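# Move the two lowest-lot yellow sponges onto the desk

## Task

Every yellow sponge sits above a lot number printed on the shelf edge beneath it. Find the two yellow sponges in this storeroom with the smallest lot numbers and place both on the desk so that nothing of either overhangs the desk's edge. All other yellow sponges must stay on the shelves they started on. The desk must stay roughly in its original spot. The robot must not tip over or finish leaning.

## Robot and tools

ROBOT. A Hello Robot Stretch 4 with one arm: an omni-wheel base, a lift sliding on a mast, a telescoping arm reaching forward, a three-axis wrist and a five-finger hand. It stands about 1.6 m tall; the base rim lies within 0.23 m of the base origin. Loose objects may occasionally get nudged by an outside push.

FRAMES. Base frame: origin on the floor below the base centre, x ahead, y to the left, z up, metres. hand_pose is reported in this frame (the hand point, 0.045 m in front of the palm; the printed value may be slightly off). Odometry frame = base frame at the start; base_odometry counts wheel turns only, so slip shows as travel; heading in rad, left positive, -3.142 to 3.142.

move. One action per call, plus optional "cameras" (list of head_camera, head_left_camera, head_right_camera, wrist_camera, or "all"; [] for none; omitted gives all only for a call without action) and "blocking" (true/omitted: returns after all motion settles; false: returns within about 0.5 s while motion continues). An action holds "base", "joints", or both, optionally with "speeds", "pace", "contact_limits"; or it is {"end_of_arm": "enable_torque"} by itself, which re-powers any wrist motor that shut off.
- base: relative offsets from where the base last reported itself, not poses. {"translate_m": d} straight ahead (+) or back, -2 to 2 m; {"strafe_m": d} sideways, left +, -2 to 2 m; {"rotate_rad": d} turn in place, left/counter-clockwise +, -3.2 to 3.2. translate_m and strafe_m may be combined for a straight diagonal; rotate_rad goes alone.
- joints: a single dict of absolute targets keyed by name. lift_m 0 to 1.2 m; arm_m 0 to 0.55 m extension; wrist_yaw_rad -1.134 to 4.276 (0 ahead, + left, 3.14 folded back); wrist_pitch_rad -1.117 to 4.259 (0 level, 1.57 pointing down); wrist_roll_rad -1.117 to 4.259 (0 palm up, 1.57 palm to the robot's right, 3.14 palm down). Fingers hand_little, hand_ring, hand_middle, hand_index, hand_thumb_bend: -1 curled to +1 straight. hand_thumb_turn: -1 opposite the fingers to +1 beside the palm. hand_force_limit (-1 to 1, about 0 to 10 N at the fingertip, 15 N for thumb motors) and hand_speed (-0.96 to 1; full speed from +0.48) are settings, not motions. Out-of-range joint targets get clipped and reported; other out-of-range values are refused; unknown keys make the call invalid.
- pace: "slow", "default", "fast", "max". speeds: per-joint top speed for wrist joints, lift_m, arm_m. High lift slows the base.
- contact_limits: 0 (gentlest) to 1 for arm_m, lift_m, translate_m, strafe_m, rotate_rad, given only beside that command; default 0.5. Even at 0 the arm needs a firm push to stop; for light contact use 0 and aim 1 to 3 mm past touching. A base limit lasts until the next base command. When lifting a load, keep lift_m's limit at least 0.15 per kg-ish (0.15 for 1 kg, 0.3 for 2 kg).
Joints or base left out can still be pushing toward older targets.

wait {"seconds": 0 to 10, "cameras"}: commands nothing, returns state; returns early once running moves settle. wait(0) shows an unblocked move under "earlier move".
stop {"cameras"}: brakes all your running motions (they read "stopped" and hold) and re-brakes slack wheels; check the "stop:" line.
zoom_image {"camera", "region": [x0, y0, x1, y1]} pixels from top-left, at most 504 per side, on the newest images only. Useful for reading lot numbers.
show_instructions: shows reference pages. finished_scene {"scene": current number}: ends the scene irreversibly; the result must hold without the robot.

RESULTS. "move" reads done or the worst status. base_status/joint_status: done, moving, off_target (rested short, may still push), contact_stop (held back; that motion goes slack), time_out (target dropped), limit_stop_at_own_body, limit_stop_at_tilt (lean above 6 degrees; lift, arm, wheels go slack), torque_fault (wrist motor limp until enable_torque). An unrequested stop, refusal, or blocked call cancels the remaining move/wait/finished_scene calls of that reply. on_its_own lists uncommanded behaviour ("held at" = target). lidar_m: 12 horizontal distances, 30-degree sectors counter-clockwise from straight ahead (4th left, 7th behind, 10th right); "-" means nothing or nearer than 0.25 m. wrist_depth_mm: 7x7 grid, 100 to 2000 mm. base_tilt in degrees (forward, right), about 3 degrees bias. turned_by_wheels vs turned_by_imu differing over 0.1 rad means slip or collision. motor_effort in percent (peak in brackets); servo_current in mA for wrist servos. hand_stopped_by lists little, ring, middle, index, thumb_bend, thumb_turn: moving, target, force, stalled, fault. *_load_n: fingertip load in N, positive pushing open; near 0 after a lost grip.

HAND. Fingers reach 0.06 to 0.07 m past the hand point; the thumb turned in front plus fingers wrap objects 0.035 to 0.065 m thick. A motor moves only when its target changes by 0.002 or more, stops at target or at the force limit, then locks. To squeeze harder, raise hand_force_limit and send a more-closed target; to loosen, send a more open one. Close gently at hand_speed -0.94 or lower. The wrist camera sits behind the palm's heel and can collide. Wrist camera looks along the palm; palm down flips its image.

AVOID. Self-collision: hand over the base with low lift (below about 0.25, 0.45 pointing down), wrist tilted up plus rolled, or yaw+pitch below about -1.1; folded-back wrist tolerates little tilt or roll. Tipping: don't drive, turn or stop abruptly with over 1 kg and arm_m above 0.2; avoid strong pushes/pulls with the hand high. Don't drop, fling or slam things, strike fixed objects, overload fingers, or shove the desk.

Each tool is called as name([rows], argument=value, ...), one row to a line, values as JSON.

Reference images:

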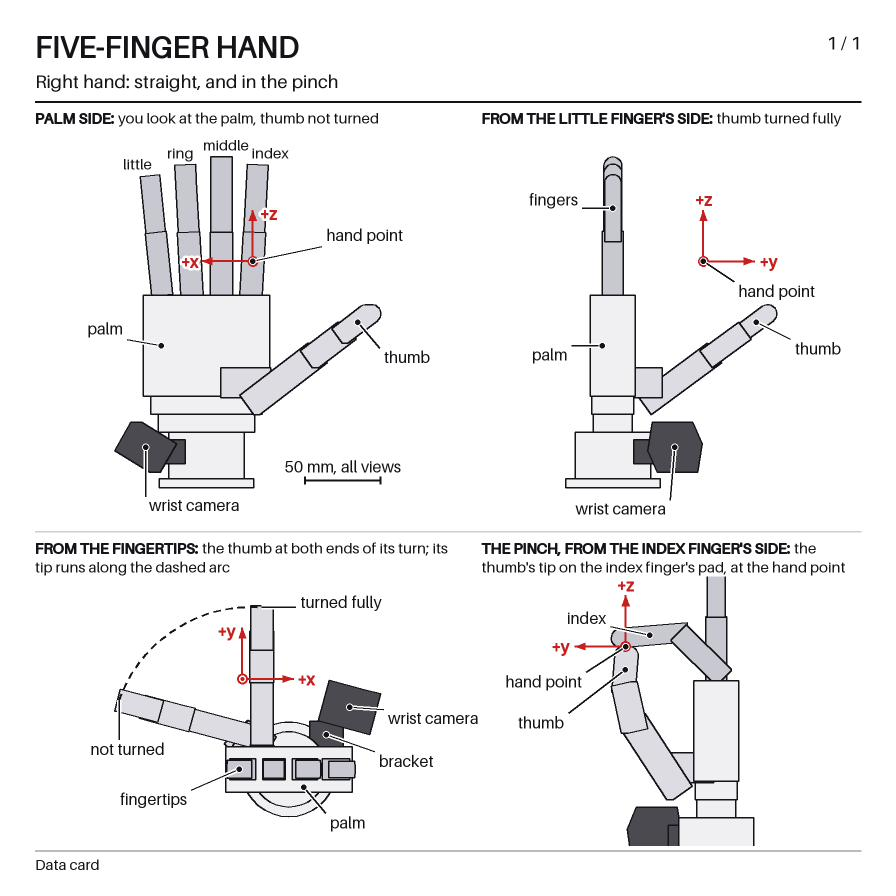

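## Session

move()

Scene clock: 0.00 s.
base_odometry: x=+0.000 y=+0.000 heading=+0.000
turned_by_wheels: +0.000
turned_by_imu: +0.000
base_tilt: forward=-0.9 right=+0.0
lidar_m: 1.81 1.27 0.81 0.69 0.71 0.85 1.22 1.28 1.52 1.51 0.82 0.93
base_status: not commanded
joint_positions: lift_m=+0.176 arm_m=+0.000 wrist_yaw_rad=+3.099 wrist_pitch_rad=+0.003 wrist_roll_rad=+0.000 hand_little=+1.000 hand_ring=+1.000 hand_middle=+1.000 hand_index=+1.000 hand_thumb_turn=+1.000 hand_thumb_bend=+1.000 hand_force_limit=+0.000 hand_speed=-0.800
joint_status: not commanded
measured_speeds: all 0
hand_stopped_by: target,target,target,target,target,target
little_load_n: 0.0
ring_load_n: 0.0
middle_load_n: 0.0
index_load_n: 0.0
thumb_bend_load_n: 0.0
thumb_turn_load_n: 0.0
motor_effort: lift_m=+21 arm_m=-4 wheel_0=+0 wheel_1=+1 wheel_2=+0
servo_current: wrist_yaw_rad=26 wrist_pitch_rad=33 wrist_roll_rad=26
hand_pose: x=-0.0454 y=+0.1276 z=+0.4134 quat_wxyz=(-0.488, -0.490, +0.511, +0.510) (m; base frame)
wrist_depth_mm: - - - - - - - / - 132 - - - - - / 117 - - - - - - / - - - - - - - / - - - 1499 - - - / 1025 1060 131 132 - - - / 759 - - - - - -
pictures: head_camera, head_left_camera, head_right_camera, wrist_camera

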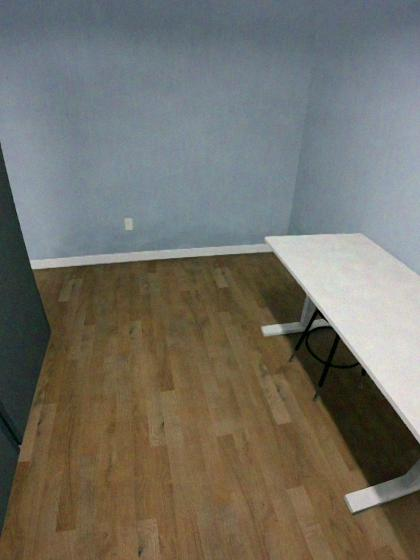

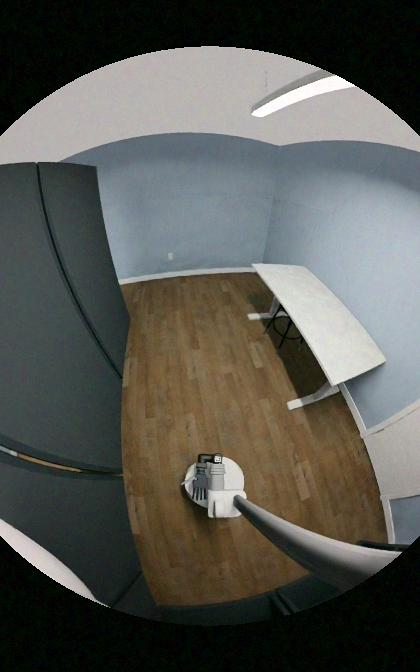

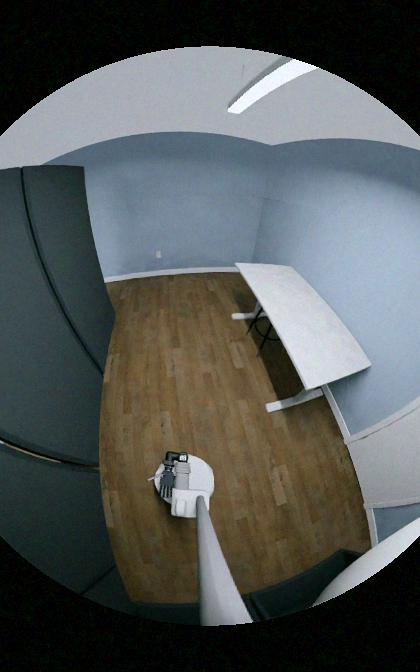

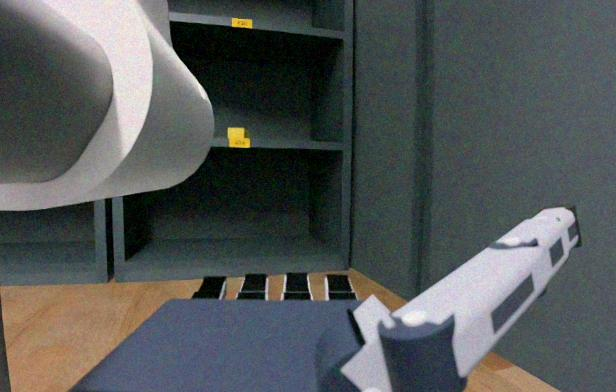

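move(base={"rotate_rad": -3.015}, cameras=["head_camera","head_left_camera", "head_right_camera"], pace="fast")

Scene clock: 19.00 s.
move: done
base_odometry: x=+0.000 y=+0.000 heading=-3.014
turned_by_wheels: -3.014
turned_by_imu: -2.977
base_tilt: forward=-0.7 right=+0.0
lidar_m: 1.26 1.30 1.62 1.53 0.83 1.06 2.98 1.03 0.75 0.68 0.71 0.96
base_status: done
joint_positions: lift_m=+0.176 arm_m=+0.000 wrist_yaw_rad=+3.099 wrist_pitch_rad=+0.003 wrist_roll_rad=+0.000 hand_little=+1.000 hand_ring=+1.000 hand_middle=+1.000 hand_index=+1.000 hand_thumb_turn=+1.000 hand_thumb_bend=+1.000 hand_force_limit=+0.000 hand_speed=-0.800
joint_status: not commanded
measured_speeds: all 0
hand_stopped_by: target,target,target,target,target,target
little_load_n: 0.0
ring_load_n: 0.0
middle_load_n: 0.0
index_load_n: 0.0
thumb_bend_load_n: 0.0
thumb_turn_load_n: 0.0
motor_effort: lift_m=+21(21) arm_m=-4(4) wheel_0=+3(14) wheel_1=+2(18) wheel_2=+5(17)
servo_current: wrist_yaw_rad=20(46) wrist_pitch_rad=26(46) wrist_roll_rad=33(46)
hand_pose: x=-0.0454 y=+0.1276 z=+0.4134 quat_wxyz=(-0.488, -0.490, +0.511, +0.510) (m; base frame)
wrist_depth_mm: - - - - - - - / - - - - - - - / 120 - - - - - - / - - - - - - - / - 1808 1863 1921 1921 1921 - / 1025 1078 131 132 - - - / 759 - - - - - -
pictures: head_camera, head_left_camera, head_right_camera

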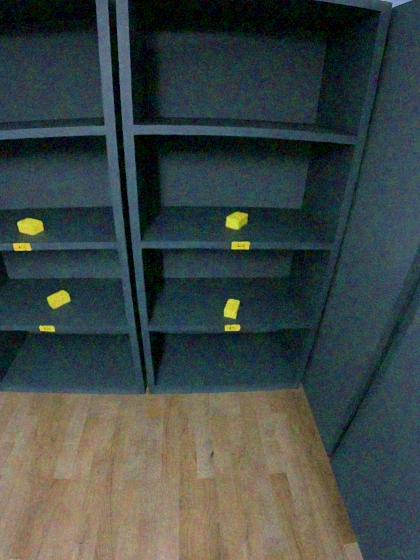

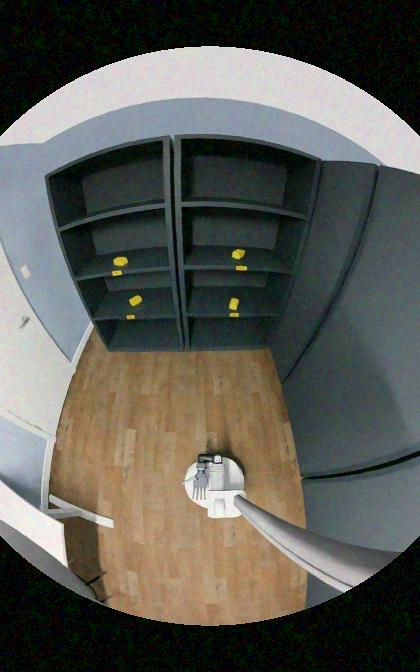

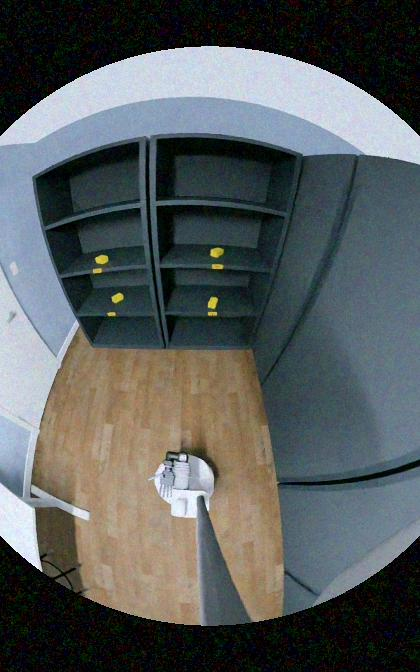

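zoom_image(camera="head_camera", region=[0, 210, 80, 340])

zoom_image(camera="head_camera", region=[200, 200, 280, 340])

Scaled by 3.877 from the camera's 420x560 image, which has a finer 1200x1600 frame.

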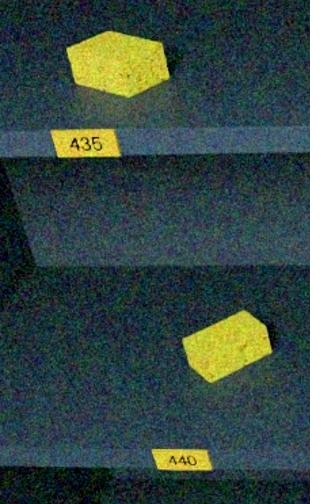

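Scaled by 3.600 from the camera's 420x560 image, which has a finer 1200x1600 frame.

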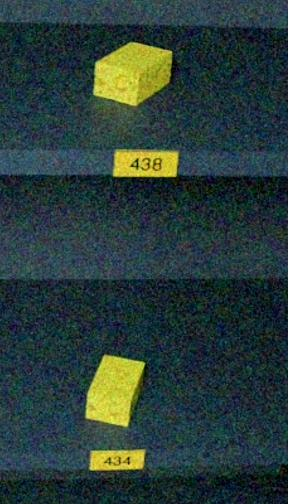

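move(base={"rotate_rad": -0.038}, cameras=[])

move(base={"translate_m": -2.0}, cameras=["head_right_camera"])

Scene clock: 47.13 s.
move: done
base_odometry: x=+0.000 y=+0.000 heading=-3.051
turned_by_wheels: -0.037
turned_by_imu: -0.037
base_tilt: forward=-0.8 right=-0.1
lidar_m: 1.26 1.30 1.65 1.54 0.84 1.04 2.96 1.13 0.76 0.69 0.69 0.94
base_status: done
joint_positions: lift_m=+0.176 arm_m=+0.000 wrist_yaw_rad=+3.099 wrist_pitch_rad=+0.003 wrist_roll_rad=+0.000 hand_little=+1.000 hand_ring=+1.000 hand_middle=+1.000 hand_index=+1.000 hand_thumb_turn=+1.000 hand_thumb_bend=+1.000 hand_force_limit=+0.000 hand_speed=-0.800
joint_status: not commanded
measured_speeds: all 0
hand_stopped_by: target,target,target,target,target,target
little_load_n: 0.0
ring_load_n: 0.0
middle_load_n: 0.0
index_load_n: 0.0
thumb_bend_load_n: 0.0
thumb_turn_load_n: 0.0
motor_effort: lift_m=+21(21) arm_m=-4(4) wheel_0=+6(8) wheel_1=+4(7) wheel_2=+4(8)
servo_current: wrist_yaw_rad=20(39) wrist_pitch_rad=46(46) wrist_roll_rad=33(39)
hand_pose: x=-0.0454 y=+0.1276 z=+0.4134 quat_wxyz=(-0.488, -0.490, +0.511, +0.510) (m; base frame)
wrist_depth_mm: - - - - - - - / - - - - - - - / 120 - - - - - - / - - - - - - - / 1366 1808 1863 1921 1921 1921 - / 1025 1060 131 132 - - - / 768 - - - - - -
pictures: none
No camera images: "cameras" was empty.

Scene clock: 55.30 s.
move: done
base_odometry: x=+1.992 y=+0.180 heading=-3.051
turned_by_wheels: +0.000
turned_by_imu: +0.012
base_tilt: forward=-0.9 right=+0.0
lidar_m: 2.65 0.96 0.65 0.63 1.40 1.11 1.01 1.02 1.36 0.86 0.88 1.13
base_status: done
joint_positions: lift_m=+0.176 arm_m=+0.000 wrist_yaw_rad=+3.099 wrist_pitch_rad=+0.003 wrist_roll_rad=+0.000 hand_little=+1.000 hand_ring=+1.000 hand_middle=+1.000 hand_index=+1.000 hand_thumb_turn=+1.000 hand_thumb_bend=+1.000 hand_force_limit=+0.000 hand_speed=-0.800
joint_status: not commanded
measured_speeds: all 0
hand_stopped_by: target,target,target,target,target,target
little_load_n: 0.0
ring_load_n: 0.0
middle_load_n: 0.0
index_load_n: 0.0
thumb_bend_load_n: 0.0
thumb_turn_load_n: 0.0
motor_effort: lift_m=+21(21) arm_m=-4(5) wheel_0=-4(11) wheel_1=-5(11) wheel_2=+5(16)
servo_current: wrist_yaw_rad=20(46) wrist_pitch_rad=33(46) wrist_roll_rad=39(46)
hand_pose: x=-0.0454 y=+0.1276 z=+0.4134 quat_wxyz=(-0.488, -0.490, +0.511, +0.510) (m; base frame)
wrist_depth_mm: - - - - - - - / - - - - - - - / 118 - - - - - - / - - - - - - - / - - - - - - - / 946 976 131 132 - - - / 759 - - - - - -
pictures: head_right_camera

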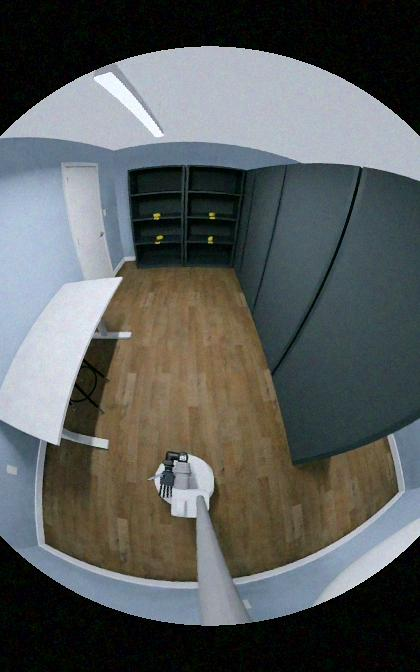

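move(base={"translate_m": -0.45}, cameras=[])

move(base={"strafe_m": -1.5}, cameras=["head_camera", "head_left_camera"])

Scene clock: 70.27 s.
move: done
base_odometry: x=+2.440 y=+0.220 heading=-3.052
turned_by_wheels: +0.000
turned_by_imu: +0.002
base_tilt: forward=-0.9 right=+0.0
lidar_m: 2.77 0.93 0.79 1.34 0.91 0.60 0.55 0.59 0.76 1.76 0.98 1.21
base_status: done
joint_positions: lift_m=+0.176 arm_m=+0.000 wrist_yaw_rad=+3.099 wrist_pitch_rad=+0.003 wrist_roll_rad=+0.000 hand_little=+1.000 hand_ring=+1.000 hand_middle=+1.000 hand_index=+1.000 hand_thumb_turn=+1.000 hand_thumb_bend=+1.000 hand_force_limit=+0.000 hand_speed=-0.800
joint_status: not commanded
measured_speeds: all 0
hand_stopped_by: target,target,target,target,target,target
little_load_n: 0.0
ring_load_n: 0.0
middle_load_n: 0.0
index_load_n: 0.0
thumb_bend_load_n: 0.0
thumb_turn_load_n: 0.0
motor_effort: lift_m=+21(21) arm_m=-4(4) wheel_0=-5(11) wheel_1=-4(13) wheel_2=+3(16)
servo_current: wrist_yaw_rad=39(46) wrist_pitch_rad=20(46) wrist_roll_rad=33(46)
hand_pose: x=-0.0454 y=+0.1276 z=+0.4134 quat_wxyz=(-0.488, -0.490, +0.511, +0.510) (m; base frame)
wrist_depth_mm: - - - - - - - / - - - - - - - / 118 - - - - - - / - - - - - - - / - - - - - - - / - - 131 132 - - - / - - - - - - -
pictures: none
No camera images: "cameras" was empty.

Scene clock: 76.60 s.
move: done
base_odometry: x=+2.305 y=+1.714 heading=-3.052
turned_by_wheels: +0.000
turned_by_imu: -0.003
base_tilt: forward=-0.9 right=+0.0
lidar_m: 0.54 0.53 0.68 2.18 0.72 0.50 0.41 0.45 0.60 0.86 0.90 1.17
base_status: done
joint_positions: lift_m=+0.176 arm_m=+0.000 wrist_yaw_rad=+3.099 wrist_pitch_rad=+0.003 wrist_roll_rad=+0.000 hand_little=+1.000 hand_ring=+1.000 hand_middle=+1.000 hand_index=+1.000 hand_thumb_turn=+1.000 hand_thumb_bend=+1.000 hand_force_limit=+0.000 hand_speed=-0.800
joint_status: not commanded
measured_speeds: all 0
hand_stopped_by: target,target,target,target,target,target
little_load_n: 0.0
ring_load_n: 0.0
middle_load_n: 0.0
index_load_n: 0.0
thumb_bend_load_n: 0.0
thumb_turn_load_n: 0.0
motor_effort: lift_m=+21(21) arm_m=-4(5) wheel_0=+3(15) wheel_1=-2(15) wheel_2=+0(5)
servo_current: wrist_yaw_rad=33(46) wrist_pitch_rad=20(46) wrist_roll_rad=33(52)
hand_pose: x=-0.0454 y=+0.1276 z=+0.4134 quat_wxyz=(-0.488, -0.490, +0.511, +0.510) (m; base frame)
wrist_depth_mm: - - - - - - - / - - - - - - - / 120 - - - - - - / - - - - - - - / - - - - - - - / - - 131 132 - - - / - - - - - - -
pictures: head_camera, head_left_camera

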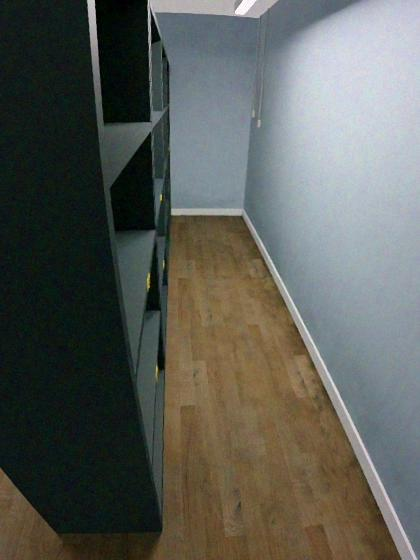

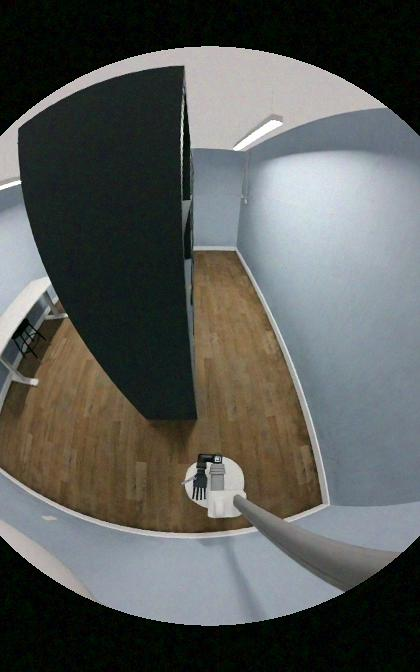

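move(base={"rotate_rad": 0.095}, cameras=[])

move(base={"strafe_m": -0.37}, cameras=["head_camera"])

Scene clock: 89.47 s.
move: done
base_odometry: x=+2.305 y=+1.714 heading=-2.958
turned_by_wheels: +0.094
turned_by_imu: +0.092
base_tilt: forward=-0.8 right=+0.0
lidar_m: 0.54 0.55 2.20 1.75 0.64 0.46 0.44 0.47 0.65 0.87 0.94 1.29
base_status: done
joint_positions: lift_m=+0.176 arm_m=+0.000 wrist_yaw_rad=+3.099 wrist_pitch_rad=+0.003 wrist_roll_rad=+0.000 hand_little=+1.000 hand_ring=+1.000 hand_middle=+1.000 hand_index=+1.000 hand_thumb_turn=+1.000 hand_thumb_bend=+1.000 hand_force_limit=+0.000 hand_speed=-0.800
joint_status: not commanded
measured_speeds: all 0
hand_stopped_by: target,target,target,target,target,target
little_load_n: 0.0
ring_load_n: 0.0
middle_load_n: 0.0
index_load_n: 0.0
thumb_bend_load_n: 0.0
thumb_turn_load_n: 0.0
motor_effort: lift_m=+21(21) arm_m=-4(4) wheel_0=-5(8) wheel_1=-3(9) wheel_2=-5(12)
servo_current: wrist_yaw_rad=39(39) wrist_pitch_rad=26(39) wrist_roll_rad=33(39)
hand_pose: x=-0.0454 y=+0.1276 z=+0.4134 quat_wxyz=(-0.488, -0.490, +0.511, +0.510) (m; base frame)
wrist_depth_mm: - - - - - - - / - - - - - - - / 119 - - - - - - / - - - - - - - / - - - - - - - / - - 131 132 - - - / - - - - - - -
pictures: none
No camera images: "cameras" was empty.

Scene clock: 92.03 s.
move: done
base_odometry: x=+2.238 y=+2.078 heading=-2.958
turned_by_wheels: +0.000
turned_by_imu: +0.000
base_tilt: forward=-0.9 right=+0.0
lidar_m: 1.75 0.70 0.78 1.74 0.67 0.45 0.44 0.47 0.53 0.50 0.55 0.78
base_status: done
joint_positions: lift_m=+0.176 arm_m=+0.000 wrist_yaw_rad=+3.099 wrist_pitch_rad=+0.003 wrist_roll_rad=+0.000 hand_little=+1.000 hand_ring=+1.000 hand_middle=+1.000 hand_index=+1.000 hand_thumb_turn=+1.000 hand_thumb_bend=+1.000 hand_force_limit=+0.000 hand_speed=-0.800
joint_status: not commanded
measured_speeds: all 0
hand_stopped_by: target,target,target,target,target,target
little_load_n: 0.0
ring_load_n: 0.0
middle_load_n: 0.0
index_load_n: 0.0
thumb_bend_load_n: 0.0
thumb_turn_load_n: 0.0
motor_effort: lift_m=+20(21) arm_m=-4(5) wheel_0=+4(14) wheel_1=-2(16) wheel_2=+0(4)
servo_current: wrist_yaw_rad=13(46) wrist_pitch_rad=33(46) wrist_roll_rad=39(46)
hand_pose: x=-0.0454 y=+0.1276 z=+0.4134 quat_wxyz=(-0.488, -0.490, +0.511, +0.510) (m; base frame)
wrist_depth_mm: - - - - - - - / - - - - - - - / 118 - - - - - - / - - - - - - - / - - - - - - - / - - 131 132 - - - / - - - - - - -
pictures: head_camera

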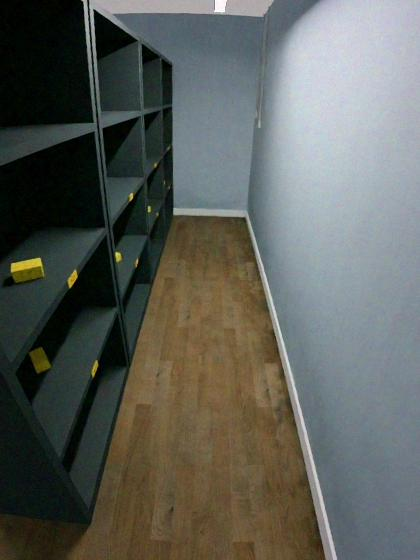

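move(base={"translate_m": 1.56, "strafe_m": -0.18}, cameras=[])

move(base={"rotate_rad": 1.571}, cameras=["head_camera","head_right_camera"])

Scene clock: 120.80 s.
move: done
base_odometry: x=+0.671 y=+1.969 heading=-2.957
turned_by_wheels: +0.000
turned_by_imu: -0.010
base_tilt: forward=-0.8 right=-0.1
lidar_m: 1.53 0.86 0.61 0.58 0.64 0.89 1.45 0.55 0.37 0.35 0.37 0.53
base_status: done
joint_positions: lift_m=+0.176 arm_m=+0.000 wrist_yaw_rad=+3.099 wrist_pitch_rad=+0.003 wrist_roll_rad=+0.000 hand_little=+1.000 hand_ring=+1.000 hand_middle=+1.000 hand_index=+1.000 hand_thumb_turn=+1.000 hand_thumb_bend=+1.000 hand_force_limit=+0.000 hand_speed=-0.800
joint_status: not commanded
measured_speeds: all 0
hand_stopped_by: target,target,target,target,target,target
little_load_n: 0.0
ring_load_n: 0.5
middle_load_n: 0.0
index_load_n: 0.0
thumb_bend_load_n: 0.0
thumb_turn_load_n: 0.0
motor_effort: lift_m=+21(21) arm_m=-4(5) wheel_0=+3(11) wheel_1=+5(10) wheel_2=-3(16)
servo_current: wrist_yaw_rad=39(52) wrist_pitch_rad=33(39) wrist_roll_rad=20(46)
hand_pose: x=-0.0454 y=+0.1276 z=+0.4134 quat_wxyz=(-0.488, -0.490, +0.511, +0.510) (m; base frame)
wrist_depth_mm: - - - - - - - / - - - - - - - / 118 - - - - - - / - - - - - - - / - - 1863 1921 1983 - - / - 1008 131 132 - - - / - - - - - - -
pictures: none
No camera images: "cameras" was empty.

Scene clock: 122.87 s.
move: done
base_odometry: x=+0.671 y=+1.969 heading=-1.387
turned_by_wheels: +1.570
turned_by_imu: +1.550
base_tilt: forward=-0.9 right=-0.1
lidar_m: 0.58 0.64 0.85 1.51 0.54 0.37 0.34 0.37 0.53 1.47 0.89 0.61
base_status: done
joint_positions: lift_m=+0.176 arm_m=+0.000 wrist_yaw_rad=+3.099 wrist_pitch_rad=+0.003 wrist_roll_rad=+0.000 hand_little=+1.000 hand_ring=+1.000 hand_middle=+1.000 hand_index=+1.000 hand_thumb_turn=+1.000 hand_thumb_bend=+1.000 hand_force_limit=+0.000 hand_speed=-0.800
joint_status: not commanded
measured_speeds: all 0
hand_stopped_by: target,target,target,target,target,target
little_load_n: 0.0
ring_load_n: 0.0
middle_load_n: 0.0
index_load_n: 0.5
thumb_bend_load_n: 0.0
thumb_turn_load_n: 0.0
motor_effort: lift_m=+21(21) arm_m=-4(5) wheel_0=-5(11) wheel_1=-2(12) wheel_2=-5(14)
servo_current: wrist_yaw_rad=26(52) wrist_pitch_rad=26(46) wrist_roll_rad=39(46)
hand_pose: x=-0.0454 y=+0.1276 z=+0.4134 quat_wxyz=(-0.488, -0.490, +0.511, +0.510) (m; base frame)
wrist_depth_mm: - - - - - - - / - - - - - - - / 120 - - - - - - / - - - - - - - / - - - - - - - / - - 131 132 - - - / - - - - - - -
pictures: head_camera, head_right_camera

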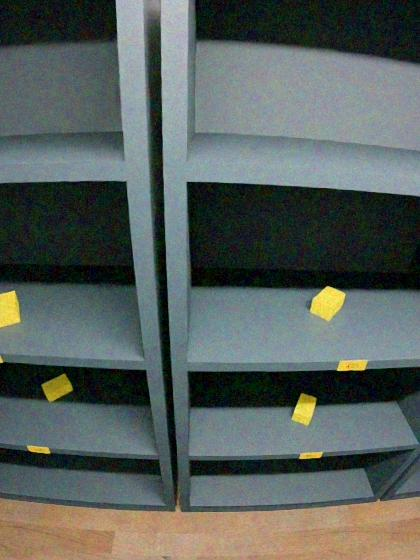

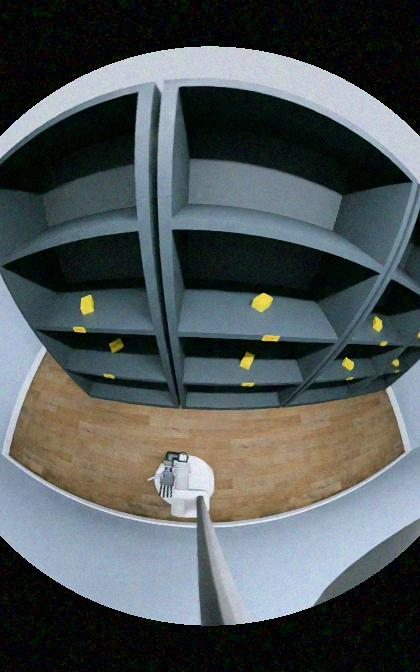

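zoom_image(camera="head_camera", region=[290, 350, 380, 470])

zoom_image(camera="head_camera", region=[0, 340, 60, 460])

move(base={"strafe_m": 0.25}, cameras=["head_camera"])

zoom_image(camera="head_camera", region=[20, 340, 120, 460])

Scaled by 4.200 from the camera's 420x560 image, which has a finer 1200x1600 frame.

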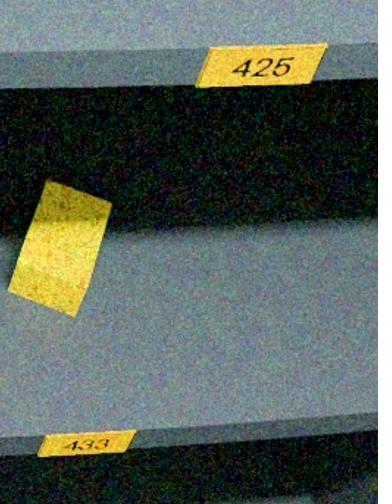

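Scaled by 4.200 from the camera's 420x560 image, which has a finer 1200x1600 frame.

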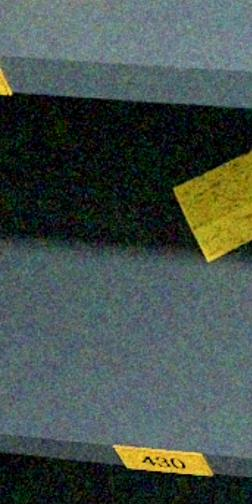

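Scene clock: 133.80 s.
move: done
base_odometry: x=+0.917 y=+2.015 heading=-1.388
turned_by_wheels: +0.000
turned_by_imu: -0.001
base_tilt: forward=-0.8 right=+0.1
lidar_m: 0.59 0.62 0.87 1.58 0.53 0.38 0.34 0.39 0.53 1.43 0.87 0.64
base_status: done
joint_positions: lift_m=+0.176 arm_m=+0.000 wrist_yaw_rad=+3.099 wrist_pitch_rad=+0.003 wrist_roll_rad=+0.000 hand_little=+1.000 hand_ring=+1.000 hand_middle=+1.000 hand_index=+1.000 hand_thumb_turn=+1.000 hand_thumb_bend=+1.000 hand_force_limit=+0.000 hand_speed=-0.800
joint_status: not commanded
measured_speeds: all 0
hand_stopped_by: target,target,target,target,target,target
little_load_n: 0.0
ring_load_n: 0.5
middle_load_n: 0.0
index_load_n: 0.0
thumb_bend_load_n: 0.0
thumb_turn_load_n: 0.0
motor_effort: lift_m=+21(21) arm_m=-4(5) wheel_0=-3(14) wheel_1=+1(14) wheel_2=+0(6)
servo_current: wrist_yaw_rad=20(46) wrist_pitch_rad=33(46) wrist_roll_rad=26(46)
hand_pose: x=-0.0454 y=+0.1276 z=+0.4134 quat_wxyz=(-0.488, -0.490, +0.511, +0.510) (m; base frame)
wrist_depth_mm: - - - - - - - / - - - - - - - / 120 - - - - - - / - - - - - - - / - - - - - - - / - - 131 132 - - - / - - - - - - -
pictures: head_camera

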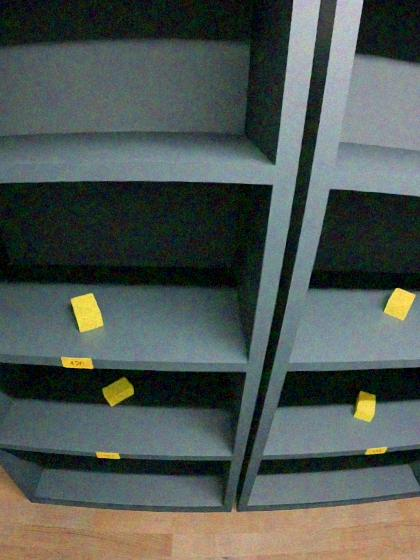

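Scaled by 4.200 from the camera's 420x560 image, which has a finer 1200x1600 frame.

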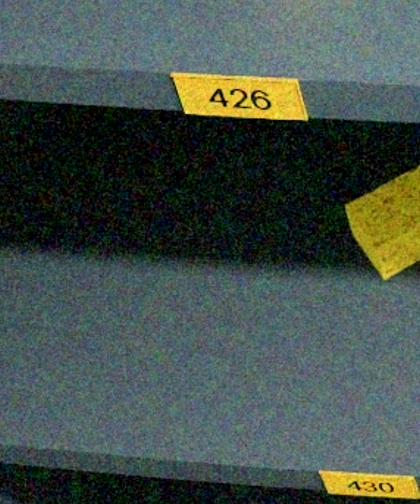

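move(base={"strafe_m": -2.0}, cameras=["head_camera", "head_right_camera"], pace="fast")

zoom_image(camera="head_camera", region=[0, 340, 120, 480])

zoom_image(camera="head_camera", region=[300, 340, 420, 480])

Scene clock: 146.53 s.
move: done
base_odometry: x=-1.049 y=+1.650 heading=-1.388
turned_by_wheels: +0.000
turned_by_imu: +0.000
base_tilt: forward=-0.8 right=+0.1
lidar_m: 0.59 0.63 0.90 1.51 0.52 0.36 0.34 0.35 0.51 0.96 0.90 0.63
base_status: done
joint_positions: lift_m=+0.176 arm_m=+0.000 wrist_yaw_rad=+3.099 wrist_pitch_rad=+0.003 wrist_roll_rad=+0.000 hand_little=+1.000 hand_ring=+1.000 hand_middle=+1.000 hand_index=+1.000 hand_thumb_turn=+1.000 hand_thumb_bend=+1.000 hand_force_limit=+0.000 hand_speed=-0.800
joint_status: not commanded
measured_speeds: all 0
hand_stopped_by: target,target,target,target,target,target
little_load_n: 0.0
ring_load_n: 0.0
middle_load_n: 0.0
index_load_n: 0.0
thumb_bend_load_n: 0.0
thumb_turn_load_n: 0.0
motor_effort: lift_m=+21(21) arm_m=-4(5) wheel_0=+0(16) wheel_1=+1(16) wheel_2=+0(5)
servo_current: wrist_yaw_rad=26(46) wrist_pitch_rad=33(46) wrist_roll_rad=33(52)
hand_pose: x=-0.0454 y=+0.1276 z=+0.4134 quat_wxyz=(-0.488, -0.490, +0.511, +0.510) (m; base frame)
wrist_depth_mm: - - - - - - - / - - - - - - - / 119 - - - - - - / - - - - - - - / - - - - - - - / - - 131 132 - - - / - - - - - - -
pictures: head_camera, head_right_camera

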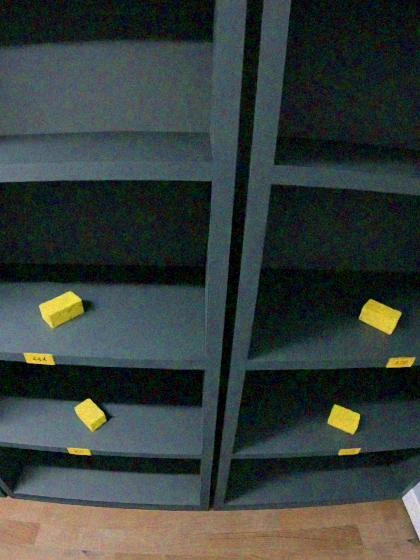

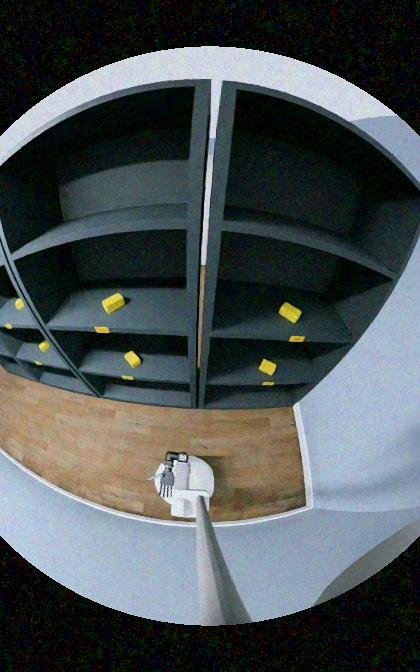

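Scaled by 3.600 from the camera's 420x560 image, which has a finer 1200x1600 frame.

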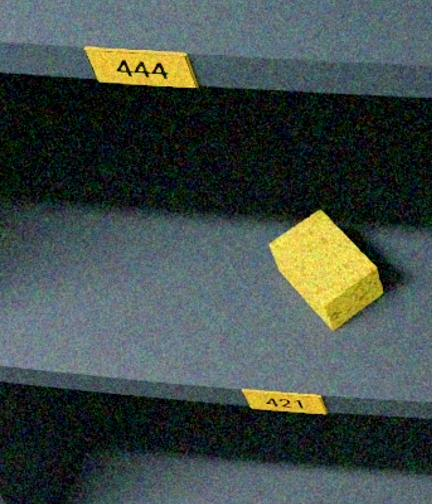

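Scaled by 3.600 from the camera's 420x560 image, which has a finer 1200x1600 frame.

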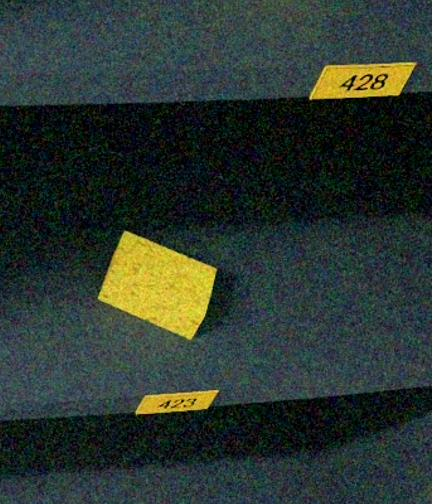

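zoom_image(camera="head_camera", region=[315, 395, 375, 440])

zoom_image(camera="head_camera", region=[60, 390, 120, 435])

Scaled by 8.400 from the camera's 420x560 image, which has a finer 1200x1600 frame.

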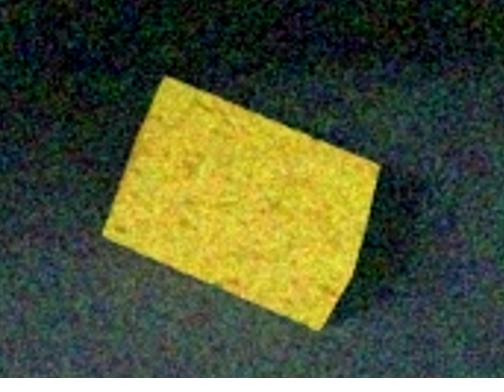

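Scaled by 8.400 from the camera's 420x560 image, which has a finer 1200x1600 frame.

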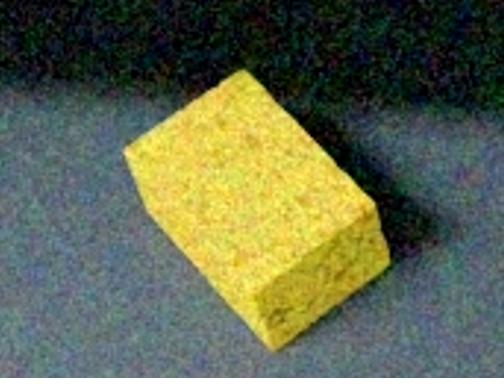

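move(base={"strafe_m": -0.36}, joints={"wrist_yaw_rad": -0.56, "wrist_roll_rad": 3.14, "wrist_pitch_rad": 0.457, "lift_m": 0.6135, "hand_speed": 0.0, "hand_thumb_turn": -1, "hand_index": 0.8, "hand_middle": 0.8, "hand_ring": 0.8, "hand_little": 0.8}, cameras=[])

move(joints={"arm_m": 0.44}, contact_limits={"arm_m": 0.1}, cameras=["wrist_camera", "head_camera"])

Scene clock: 221.10 s.
move: done
base_odometry: x=-1.403 y=+1.584 heading=-1.387
turned_by_wheels: +0.000
turned_by_imu: +0.000
base_tilt: forward=-0.7 right=+0.1
lidar_m: 0.59 0.62 0.92 1.46 0.53 0.38 0.34 0.36 0.50 0.59 0.62 0.63
base_status: done
joint_positions: lift_m=+0.613 arm_m=+0.000 wrist_yaw_rad=-0.558 wrist_pitch_rad=+0.457 wrist_roll_rad=+3.138 hand_little=+0.800 hand_ring=+0.800 hand_middle=+0.800 hand_index=+0.800 hand_thumb_turn=-1.000 hand_thumb_bend=+1.000 hand_force_limit=+0.000 hand_speed=+0.000
joint_status: all done
measured_speeds: all 0
hand_stopped_by: target,target,target,target,target,target
little_load_n: 0.0
ring_load_n: 0.0
middle_load_n: 0.0
index_load_n: 0.0
thumb_bend_load_n: 0.0
thumb_turn_load_n: 0.0
motor_effort: lift_m=+25(28) arm_m=-4(5) wheel_0=+4(14) wheel_1=-2(15) wheel_2=+0(5)
servo_current: wrist_yaw_rad=33(98) wrist_pitch_rad=20(52) wrist_roll_rad=39(111)
hand_pose: x=+0.2868 y=-0.1394 z=+0.6395 quat_wxyz=(-0.255, +0.413, -0.742, +0.463) (m; base frame)
wrist_depth_mm: - - 831 788 - - - / - - 917 - - - - / - - 831 - - - - / - - 778 - - - - / - - 707 - - - - / - - 131 132 - - - / - - - - - - -
pictures: none
No camera images: "cameras" was empty.

Scene clock: 223.47 s.
move: done
base_odometry: x=-1.403 y=+1.584 heading=-1.387
turned_by_wheels: +0.000
turned_by_imu: +0.000
base_tilt: forward=-0.8 right=+0.0
lidar_m: 0.56 0.63 0.90 1.47 0.54 0.38 0.35 0.37 0.52 0.61 0.65 0.63
base_status: not commanded
joint_positions: lift_m=+0.613 arm_m=+0.440 wrist_yaw_rad=-0.559 wrist_pitch_rad=+0.457 wrist_roll_rad=+3.138 hand_little=+0.800 hand_ring=+0.800 hand_middle=+0.800 hand_index=+0.800 hand_thumb_turn=-1.000 hand_thumb_bend=+1.000 hand_force_limit=+0.000 hand_speed=+0.000
joint_status: all done
measured_speeds: all 0
hand_stopped_by: target,target,target,target,target,target
little_load_n: 0.0
ring_load_n: 0.0
middle_load_n: 0.0
index_load_n: 0.0
thumb_bend_load_n: 0.0
thumb_turn_load_n: 0.0
motor_effort: lift_m=+25(25) arm_m=+7(9) wheel_0=+4(4) wheel_1=-3(3) wheel_2=+0(0)
servo_current: wrist_yaw_rad=20(46) wrist_pitch_rad=39(46) wrist_roll_rad=26(46)
contact_limits: arm_m 0.1
hand_pose: x=+0.7265 y=-0.1394 z=+0.6395 quat_wxyz=(-0.255, +0.413, -0.742, +0.463) (m; base frame)
wrist_depth_mm: - - - - - - - / - - 204 201 - - - / - - 220 219 - - - / - - - - - - - / - - - - - 455 418 / - - 130 132 - 430 399 / - - - - - 404 384
pictures: head_camera, wrist_camera

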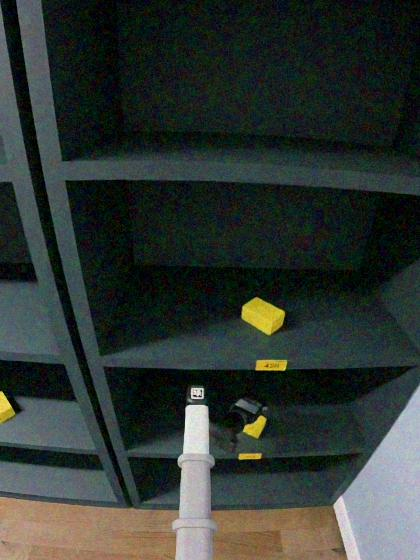

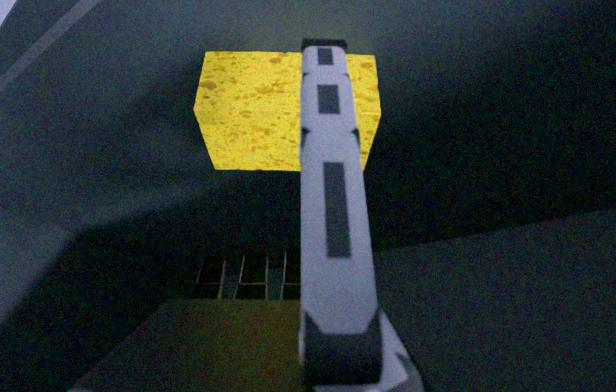

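move(base={"strafe_m": -0.018}, joints={"arm_m": 0.469}, contact_limits={"arm_m": 0.1}, cameras=[])

move(joints={"lift_m": 0.563}, contact_limits={"lift_m": 0.1}, pace="slow", cameras=["wrist_camera"])

Scene clock: 240.23 s.
move: done
base_odometry: x=-1.421 y=+1.581 heading=-1.388
turned_by_wheels: +0.000
turned_by_imu: -0.001
base_tilt: forward=-0.8 right=+0.0
lidar_m: 0.59 0.64 0.90 1.49 0.50 0.36 0.35 0.38 0.53 0.59 0.62 0.64
base_status: done
joint_positions: lift_m=+0.613 arm_m=+0.469 wrist_yaw_rad=-0.559 wrist_pitch_rad=+0.457 wrist_roll_rad=+3.138 hand_little=+0.800 hand_ring=+0.800 hand_middle=+0.800 hand_index=+0.800 hand_thumb_turn=-1.000 hand_thumb_bend=+1.000 hand_force_limit=+0.000 hand_speed=+0.000
joint_status: all done
measured_speeds: all 0
hand_stopped_by: target,target,target,target,target,target
little_load_n: 0.0
ring_load_n: 0.0
middle_load_n: -0.5
index_load_n: 0.0
thumb_bend_load_n: 0.0
thumb_turn_load_n: 0.0
motor_effort: lift_m=+25(25) arm_m=+8(8) wheel_0=+2(10) wheel_1=-3(12) wheel_2=+0(4)
servo_current: wrist_yaw_rad=33(46) wrist_pitch_rad=26(46) wrist_roll_rad=39(39)
contact_limits: arm_m 0.1
hand_pose: x=+0.7554 y=-0.1394 z=+0.6395 quat_wxyz=(-0.255, +0.413, -0.742, +0.463) (m; base frame)
wrist_depth_mm: - - 175 176 178 - - / - - 177 171 - - - / - - 209 209 - - - / - - - - - - - / - - - - - 433 397 / - - 130 132 - 404 375 / - - - - - 379 359
pictures: none
No camera images: "cameras" was empty.

Scene clock: 241.53 s.
move: done
base_odometry: x=-1.421 y=+1.581 heading=-1.388
turned_by_wheels: +0.000
turned_by_imu: +0.000
base_tilt: forward=-0.7 right=+0.0
lidar_m: 0.60 0.64 0.89 1.52 0.55 0.38 0.36 0.37 0.52 0.60 0.61 0.63
base_status: not commanded
joint_positions: lift_m=+0.563 arm_m=+0.469 wrist_yaw_rad=-0.559 wrist_pitch_rad=+0.457 wrist_roll_rad=+3.138 hand_little=+0.800 hand_ring=+0.800 hand_middle=+0.800 hand_index=+0.800 hand_thumb_turn=-1.000 hand_thumb_bend=+1.000 hand_force_limit=+0.000 hand_speed=+0.000
joint_status: all done
measured_speeds: all 0
hand_stopped_by: target,target,target,target,target,target
little_load_n: 0.0
ring_load_n: -0.5
middle_load_n: 0.0
index_load_n: 0.0
thumb_bend_load_n: 0.0
thumb_turn_load_n: 0.0
motor_effort: lift_m=+15(24) arm_m=+7(8) wheel_0=+1(2) wheel_1=-3(3) wheel_2=+0(0)
servo_current: wrist_yaw_rad=39(39) wrist_pitch_rad=20(39) wrist_roll_rad=33(46)
contact_limits: arm_m 0.1; lift_m 0.1
hand_pose: x=+0.7554 y=-0.1394 z=+0.5898 quat_wxyz=(-0.255, +0.413, -0.742, +0.463) (m; base frame)
wrist_depth_mm: - - - - - - - / - - 156 154 - - - / - - 147 148 - - - / - - 174 173 - - - / - - - - - 421 389 / - - 130 132 - 407 375 / - - - - - 377 359
pictures: wrist_camera

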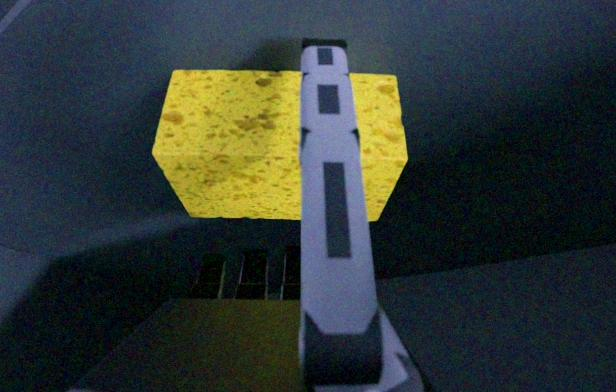

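move(joints={"hand_speed": -0.8, "hand_force_limit": -0.6, "hand_index": 0.45, "hand_middle": 0.45, "hand_ring": 0.45, "hand_little": 0.45, "hand_thumb_bend": 0.78}, cameras=[])

move(joints={"hand_speed": -0.9, "hand_force_limit": -0.6, "hand_index": 0.0, "hand_middle": 0.0, "hand_ring": 0.0, "hand_little": 0.0, "hand_thumb_bend": 0.75}, cameras=["wrist_camera"])

Scene clock: 250.90 s.
move: done
base_odometry: x=-1.421 y=+1.581 heading=-1.388
turned_by_wheels: +0.000
turned_by_imu: +0.000
base_tilt: forward=-0.9 right=+0.0
lidar_m: 0.60 0.61 0.89 1.50 0.54 0.38 0.34 0.37 0.50 0.59 0.63 0.62
base_status: not commanded
joint_positions: lift_m=+0.563 arm_m=+0.469 wrist_yaw_rad=-0.559 wrist_pitch_rad=+0.457 wrist_roll_rad=+3.138 hand_little=+0.450 hand_ring=+0.450 hand_middle=+0.450 hand_index=+0.450 hand_thumb_turn=-1.000 hand_thumb_bend=+0.780 hand_force_limit=-0.600 hand_speed=-0.800
joint_status: all done
measured_speeds: all 0
hand_stopped_by: target,target,target,target,target,target
little_load_n: 0.0
ring_load_n: 0.0
middle_load_n: 0.0
index_load_n: 0.0
thumb_bend_load_n: 0.0
thumb_turn_load_n: 0.0
motor_effort: lift_m=+15(15) arm_m=+8(8) wheel_0=+1(2) wheel_1=-3(3) wheel_2=+0(0)
servo_current: wrist_yaw_rad=33(39) wrist_pitch_rad=33(46) wrist_roll_rad=33(39)
contact_limits: arm_m 0.1; lift_m 0.1
hand_pose: x=+0.7554 y=-0.1394 z=+0.5898 quat_wxyz=(-0.255, +0.413, -0.742, +0.463) (m; base frame)
wrist_depth_mm: - - - - - - - / - - 156 154 158 - - / - - 147 144 - - - / - - 174 173 - - - / - - 185 - - 421 387 / - - 131 132 - 404 377 / - - - - - 379 362
pictures: none
No camera images: "cameras" was empty.

Scene clock: 252.70 s.
move: off_target
base_odometry: x=-1.421 y=+1.581 heading=-1.388
turned_by_wheels: +0.000
turned_by_imu: +0.000
base_tilt: forward=-0.9 right=+0.0
lidar_m: 0.58 0.64 0.90 1.45 0.53 0.37 0.35 0.37 0.52 0.58 0.62 0.61
base_status: not commanded
joint_positions: lift_m=+0.563 arm_m=+0.469 wrist_yaw_rad=-0.559 wrist_pitch_rad=+0.457 wrist_roll_rad=+3.138 hand_little=+0.209 hand_ring=+0.219 hand_middle=+0.219 hand_index=+0.228 hand_thumb_turn=-1.000 hand_thumb_bend=+0.752 hand_force_limit=-0.600 hand_speed=-0.900
joint_status: hand_little off_target (ended at +0.209, target +0.000); hand_ring off_target (ended at +0.219, target +0.000); hand_middle off_target (ended at +0.219, target +0.000); hand_index off_target (ended at +0.228, target +0.000); the others done
measured_speeds: all 0
hand_stopped_by: force,force,force,force,target,target
little_load_n: 2.5
ring_load_n: 2.0
middle_load_n: 2.5
index_load_n: 1.0
thumb_bend_load_n: 6.0
thumb_turn_load_n: 3.0
motor_effort: lift_m=+15(15) arm_m=+8(8) wheel_0=+1(2) wheel_1=-3(3) wheel_2=+0(0)
servo_current: wrist_yaw_rad=26(52) wrist_pitch_rad=26(39) wrist_roll_rad=33(46)
contact_limits: arm_m 0.1; lift_m 0.1
hand_pose: x=+0.7554 y=-0.1394 z=+0.5898 quat_wxyz=(-0.255, +0.413, -0.742, +0.463) (m; base frame)
wrist_depth_mm: - - - - - - - / - - 142 141 143 - - / - 135 135 134 138 - - / - - 174 174 - - - / - - 176 177 - 421 389 / - - 131 132 - 407 375 / - - - - - 379 362
pictures: wrist_camera

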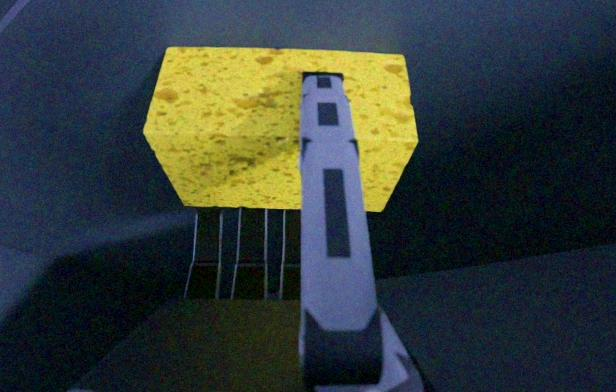

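move(joints={"hand_force_limit": -0.5, "hand_index": -0.1, "hand_middle": -0.1, "hand_ring": -0.1, "hand_little": -0.1}, cameras=[])

move(joints={"lift_m": 0.605}, cameras=["wrist_camera"])

move(joints={"arm_m": 0.03}, cameras=["wrist_camera"])

move(base={"strafe_m": 1.95}, pace="fast", cameras=[])

Scene clock: 273.80 s.
move: off_target
base_odometry: x=-1.421 y=+1.581 heading=-1.388
turned_by_wheels: +0.000
turned_by_imu: +0.000
base_tilt: forward=-0.9 right=+0.0
lidar_m: 0.58 0.63 0.90 1.48 0.52 0.37 0.34 0.35 0.51 0.58 0.63 0.62
base_status: not commanded
joint_positions: lift_m=+0.563 arm_m=+0.469 wrist_yaw_rad=-0.559 wrist_pitch_rad=+0.457 wrist_roll_rad=+3.138 hand_little=+0.192 hand_ring=+0.202 hand_middle=+0.211 hand_index=+0.211 hand_thumb_turn=-1.000 hand_thumb_bend=+0.753 hand_force_limit=-0.500 hand_speed=-0.900
joint_status: hand_little off_target (ended at +0.192, target -0.100); hand_ring off_target (ended at +0.202, target -0.100); hand_middle off_target (ended at +0.211, target -0.100); hand_index off_target (ended at +0.211, target -0.100); the others done
measured_speeds: all 0
hand_stopped_by: force,force,force,force,target,target
little_load_n: 2.5
ring_load_n: 3.5
middle_load_n: 1.0
index_load_n: 3.5
thumb_bend_load_n: 9.0
thumb_turn_load_n: 4.5
motor_effort: lift_m=+15(15) arm_m=+7(8) wheel_0=+1(2) wheel_1=-3(3) wheel_2=+0(0)
servo_current: wrist_yaw_rad=20(39) wrist_pitch_rad=33(33) wrist_roll_rad=26(39)
contact_limits: arm_m 0.1; lift_m 0.1
hand_pose: x=+0.7554 y=-0.1394 z=+0.5898 quat_wxyz=(-0.255, +0.413, -0.742, +0.463) (m; base frame)
wrist_depth_mm: - - - - - - - / - - 141 140 144 - - / - 135 135 132 137 - - / - - 175 175 - - - / - - 175 176 - 421 387 / - - 131 132 - 407 375 / - - - - - 379 359
pictures: none
No camera images: "cameras" was empty.

Scene clock: 274.83 s.
move: done
base_odometry: x=-1.421 y=+1.581 heading=-1.388
turned_by_wheels: +0.000
turned_by_imu: +0.000
base_tilt: forward=-0.8 right=+0.0
lidar_m: 0.59 0.63 0.85 1.51 0.51 0.37 0.35 0.37 0.49 0.60 0.64 0.64
base_status: not commanded
joint_positions: lift_m=+0.605 arm_m=+0.469 wrist_yaw_rad=-0.559 wrist_pitch_rad=+0.457 wrist_roll_rad=+3.138 hand_little=+0.192 hand_ring=+0.202 hand_middle=+0.211 hand_index=+0.211 hand_thumb_turn=-1.000 hand_thumb_bend=+0.753 hand_force_limit=-0.500 hand_speed=-0.900
joint_status: all done
measured_speeds: all 0
hand_stopped_by: force,force,force,force,target,target
little_load_n: 2.5
ring_load_n: 3.5
middle_load_n: 1.0
index_load_n: 3.0
thumb_bend_load_n: 9.5
thumb_turn_load_n: 4.5
motor_effort: lift_m=+25(27) arm_m=+7(8) wheel_0=+1(2) wheel_1=-3(3) wheel_2=+0(0)
servo_current: wrist_yaw_rad=33(46) wrist_pitch_rad=26(46) wrist_roll_rad=33(46)
contact_limits: arm_m 0.1
hand_pose: x=+0.7554 y=-0.1394 z=+0.6310 quat_wxyz=(-0.255, +0.413, -0.742, +0.463) (m; base frame)
wrist_depth_mm: - - - - - - - / - - 141 140 144 - - / - 135 135 133 137 - - / - - 175 174 - - - / - - 175 177 - 430 397 / - - 131 132 - 407 377 / - - - - - 379 362
pictures: wrist_camera

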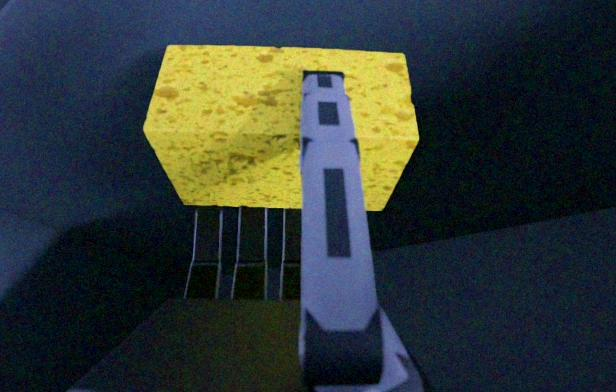

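Scene clock: 277.20 s.
move: done
base_odometry: x=-1.421 y=+1.581 heading=-1.388
turned_by_wheels: +0.000
turned_by_imu: +0.000
base_tilt: forward=-0.8 right=-0.1
lidar_m: 0.60 0.62 0.91 1.49 0.53 0.38 0.35 0.38 0.49 0.59 0.64 0.63
base_status: not commanded
joint_positions: lift_m=+0.605 arm_m=+0.030 wrist_yaw_rad=-0.559 wrist_pitch_rad=+0.457 wrist_roll_rad=+3.138 hand_little=+0.192 hand_ring=+0.202 hand_middle=+0.211 hand_index=+0.211 hand_thumb_turn=-1.000 hand_thumb_bend=+0.753 hand_force_limit=-0.500 hand_speed=-0.900
joint_status: all done
measured_speeds: all 0
hand_stopped_by: force,force,force,force,target,target
little_load_n: 2.5
ring_load_n: 3.5
middle_load_n: 1.5
index_load_n: 3.0
thumb_bend_load_n: 9.0
thumb_turn_load_n: 4.5
motor_effort: lift_m=+25(26) arm_m=-7(10) wheel_0=+2(2) wheel_1=-3(3) wheel_2=+0(0)
servo_current: wrist_yaw_rad=26(46) wrist_pitch_rad=33(39) wrist_roll_rad=33(52)
hand_pose: x=+0.3169 y=-0.1394 z=+0.6310 quat_wxyz=(-0.255, +0.413, -0.742, +0.463) (m; base frame)
wrist_depth_mm: - - 778 759 - - - / - - 141 139 144 - - / - 135 135 132 137 - - / - - 175 174 - - - / - - 176 177 - - - / - - 131 132 - - - / - - - - - - -
pictures: wrist_camera

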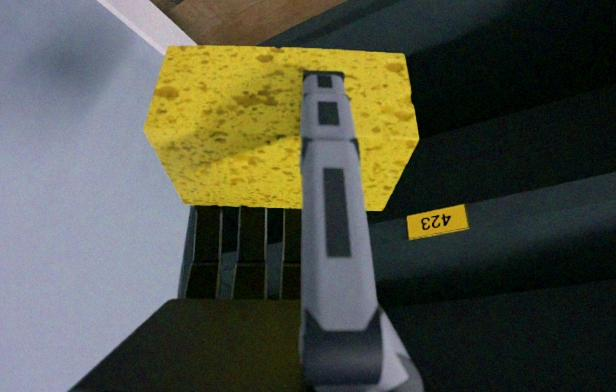

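Scene clock: 283.23 s.
move: done
base_odometry: x=+0.497 y=+1.936 heading=-1.388
turned_by_wheels: +0.000
turned_by_imu: -0.001
base_tilt: forward=-0.8 right=-0.1
lidar_m: 0.59 0.62 0.88 1.53 0.56 0.37 0.37 0.38 0.52 1.46 0.88 0.61
base_status: done
joint_positions: lift_m=+0.605 arm_m=+0.030 wrist_yaw_rad=-0.559 wrist_pitch_rad=+0.457 wrist_roll_rad=+3.138 hand_little=+0.192 hand_ring=+0.202 hand_middle=+0.211 hand_index=+0.211 hand_thumb_turn=-1.000 hand_thumb_bend=+0.753 hand_force_limit=-0.500 hand_speed=-0.900
joint_status: not commanded
measured_speeds: all 0
hand_stopped_by: force,force,force,force,target,target
little_load_n: 2.5
ring_load_n: 3.5
middle_load_n: 1.0
index_load_n: 3.0
thumb_bend_load_n: 9.0
thumb_turn_load_n: 4.5
motor_effort: lift_m=+25(26) arm_m=-7(7) wheel_0=-3(16) wheel_1=-1(17) wheel_2=+0(5)
servo_current: wrist_yaw_rad=26(46) wrist_pitch_rad=26(46) wrist_roll_rad=52(52)
hand_pose: x=+0.3169 y=-0.1394 z=+0.6310 quat_wxyz=(-0.255, +0.413, -0.742, +0.463) (m; base frame)
wrist_depth_mm: 831 798 809 778 - - - / 946 917 141 140 143 - - / 1118 135 135 132 137 - - / 1336 788 175 174 - - - / - 759 176 177 - - - / - 668 131 132 - - - / - - - - - - -
pictures: none
No camera images: "cameras" was empty.


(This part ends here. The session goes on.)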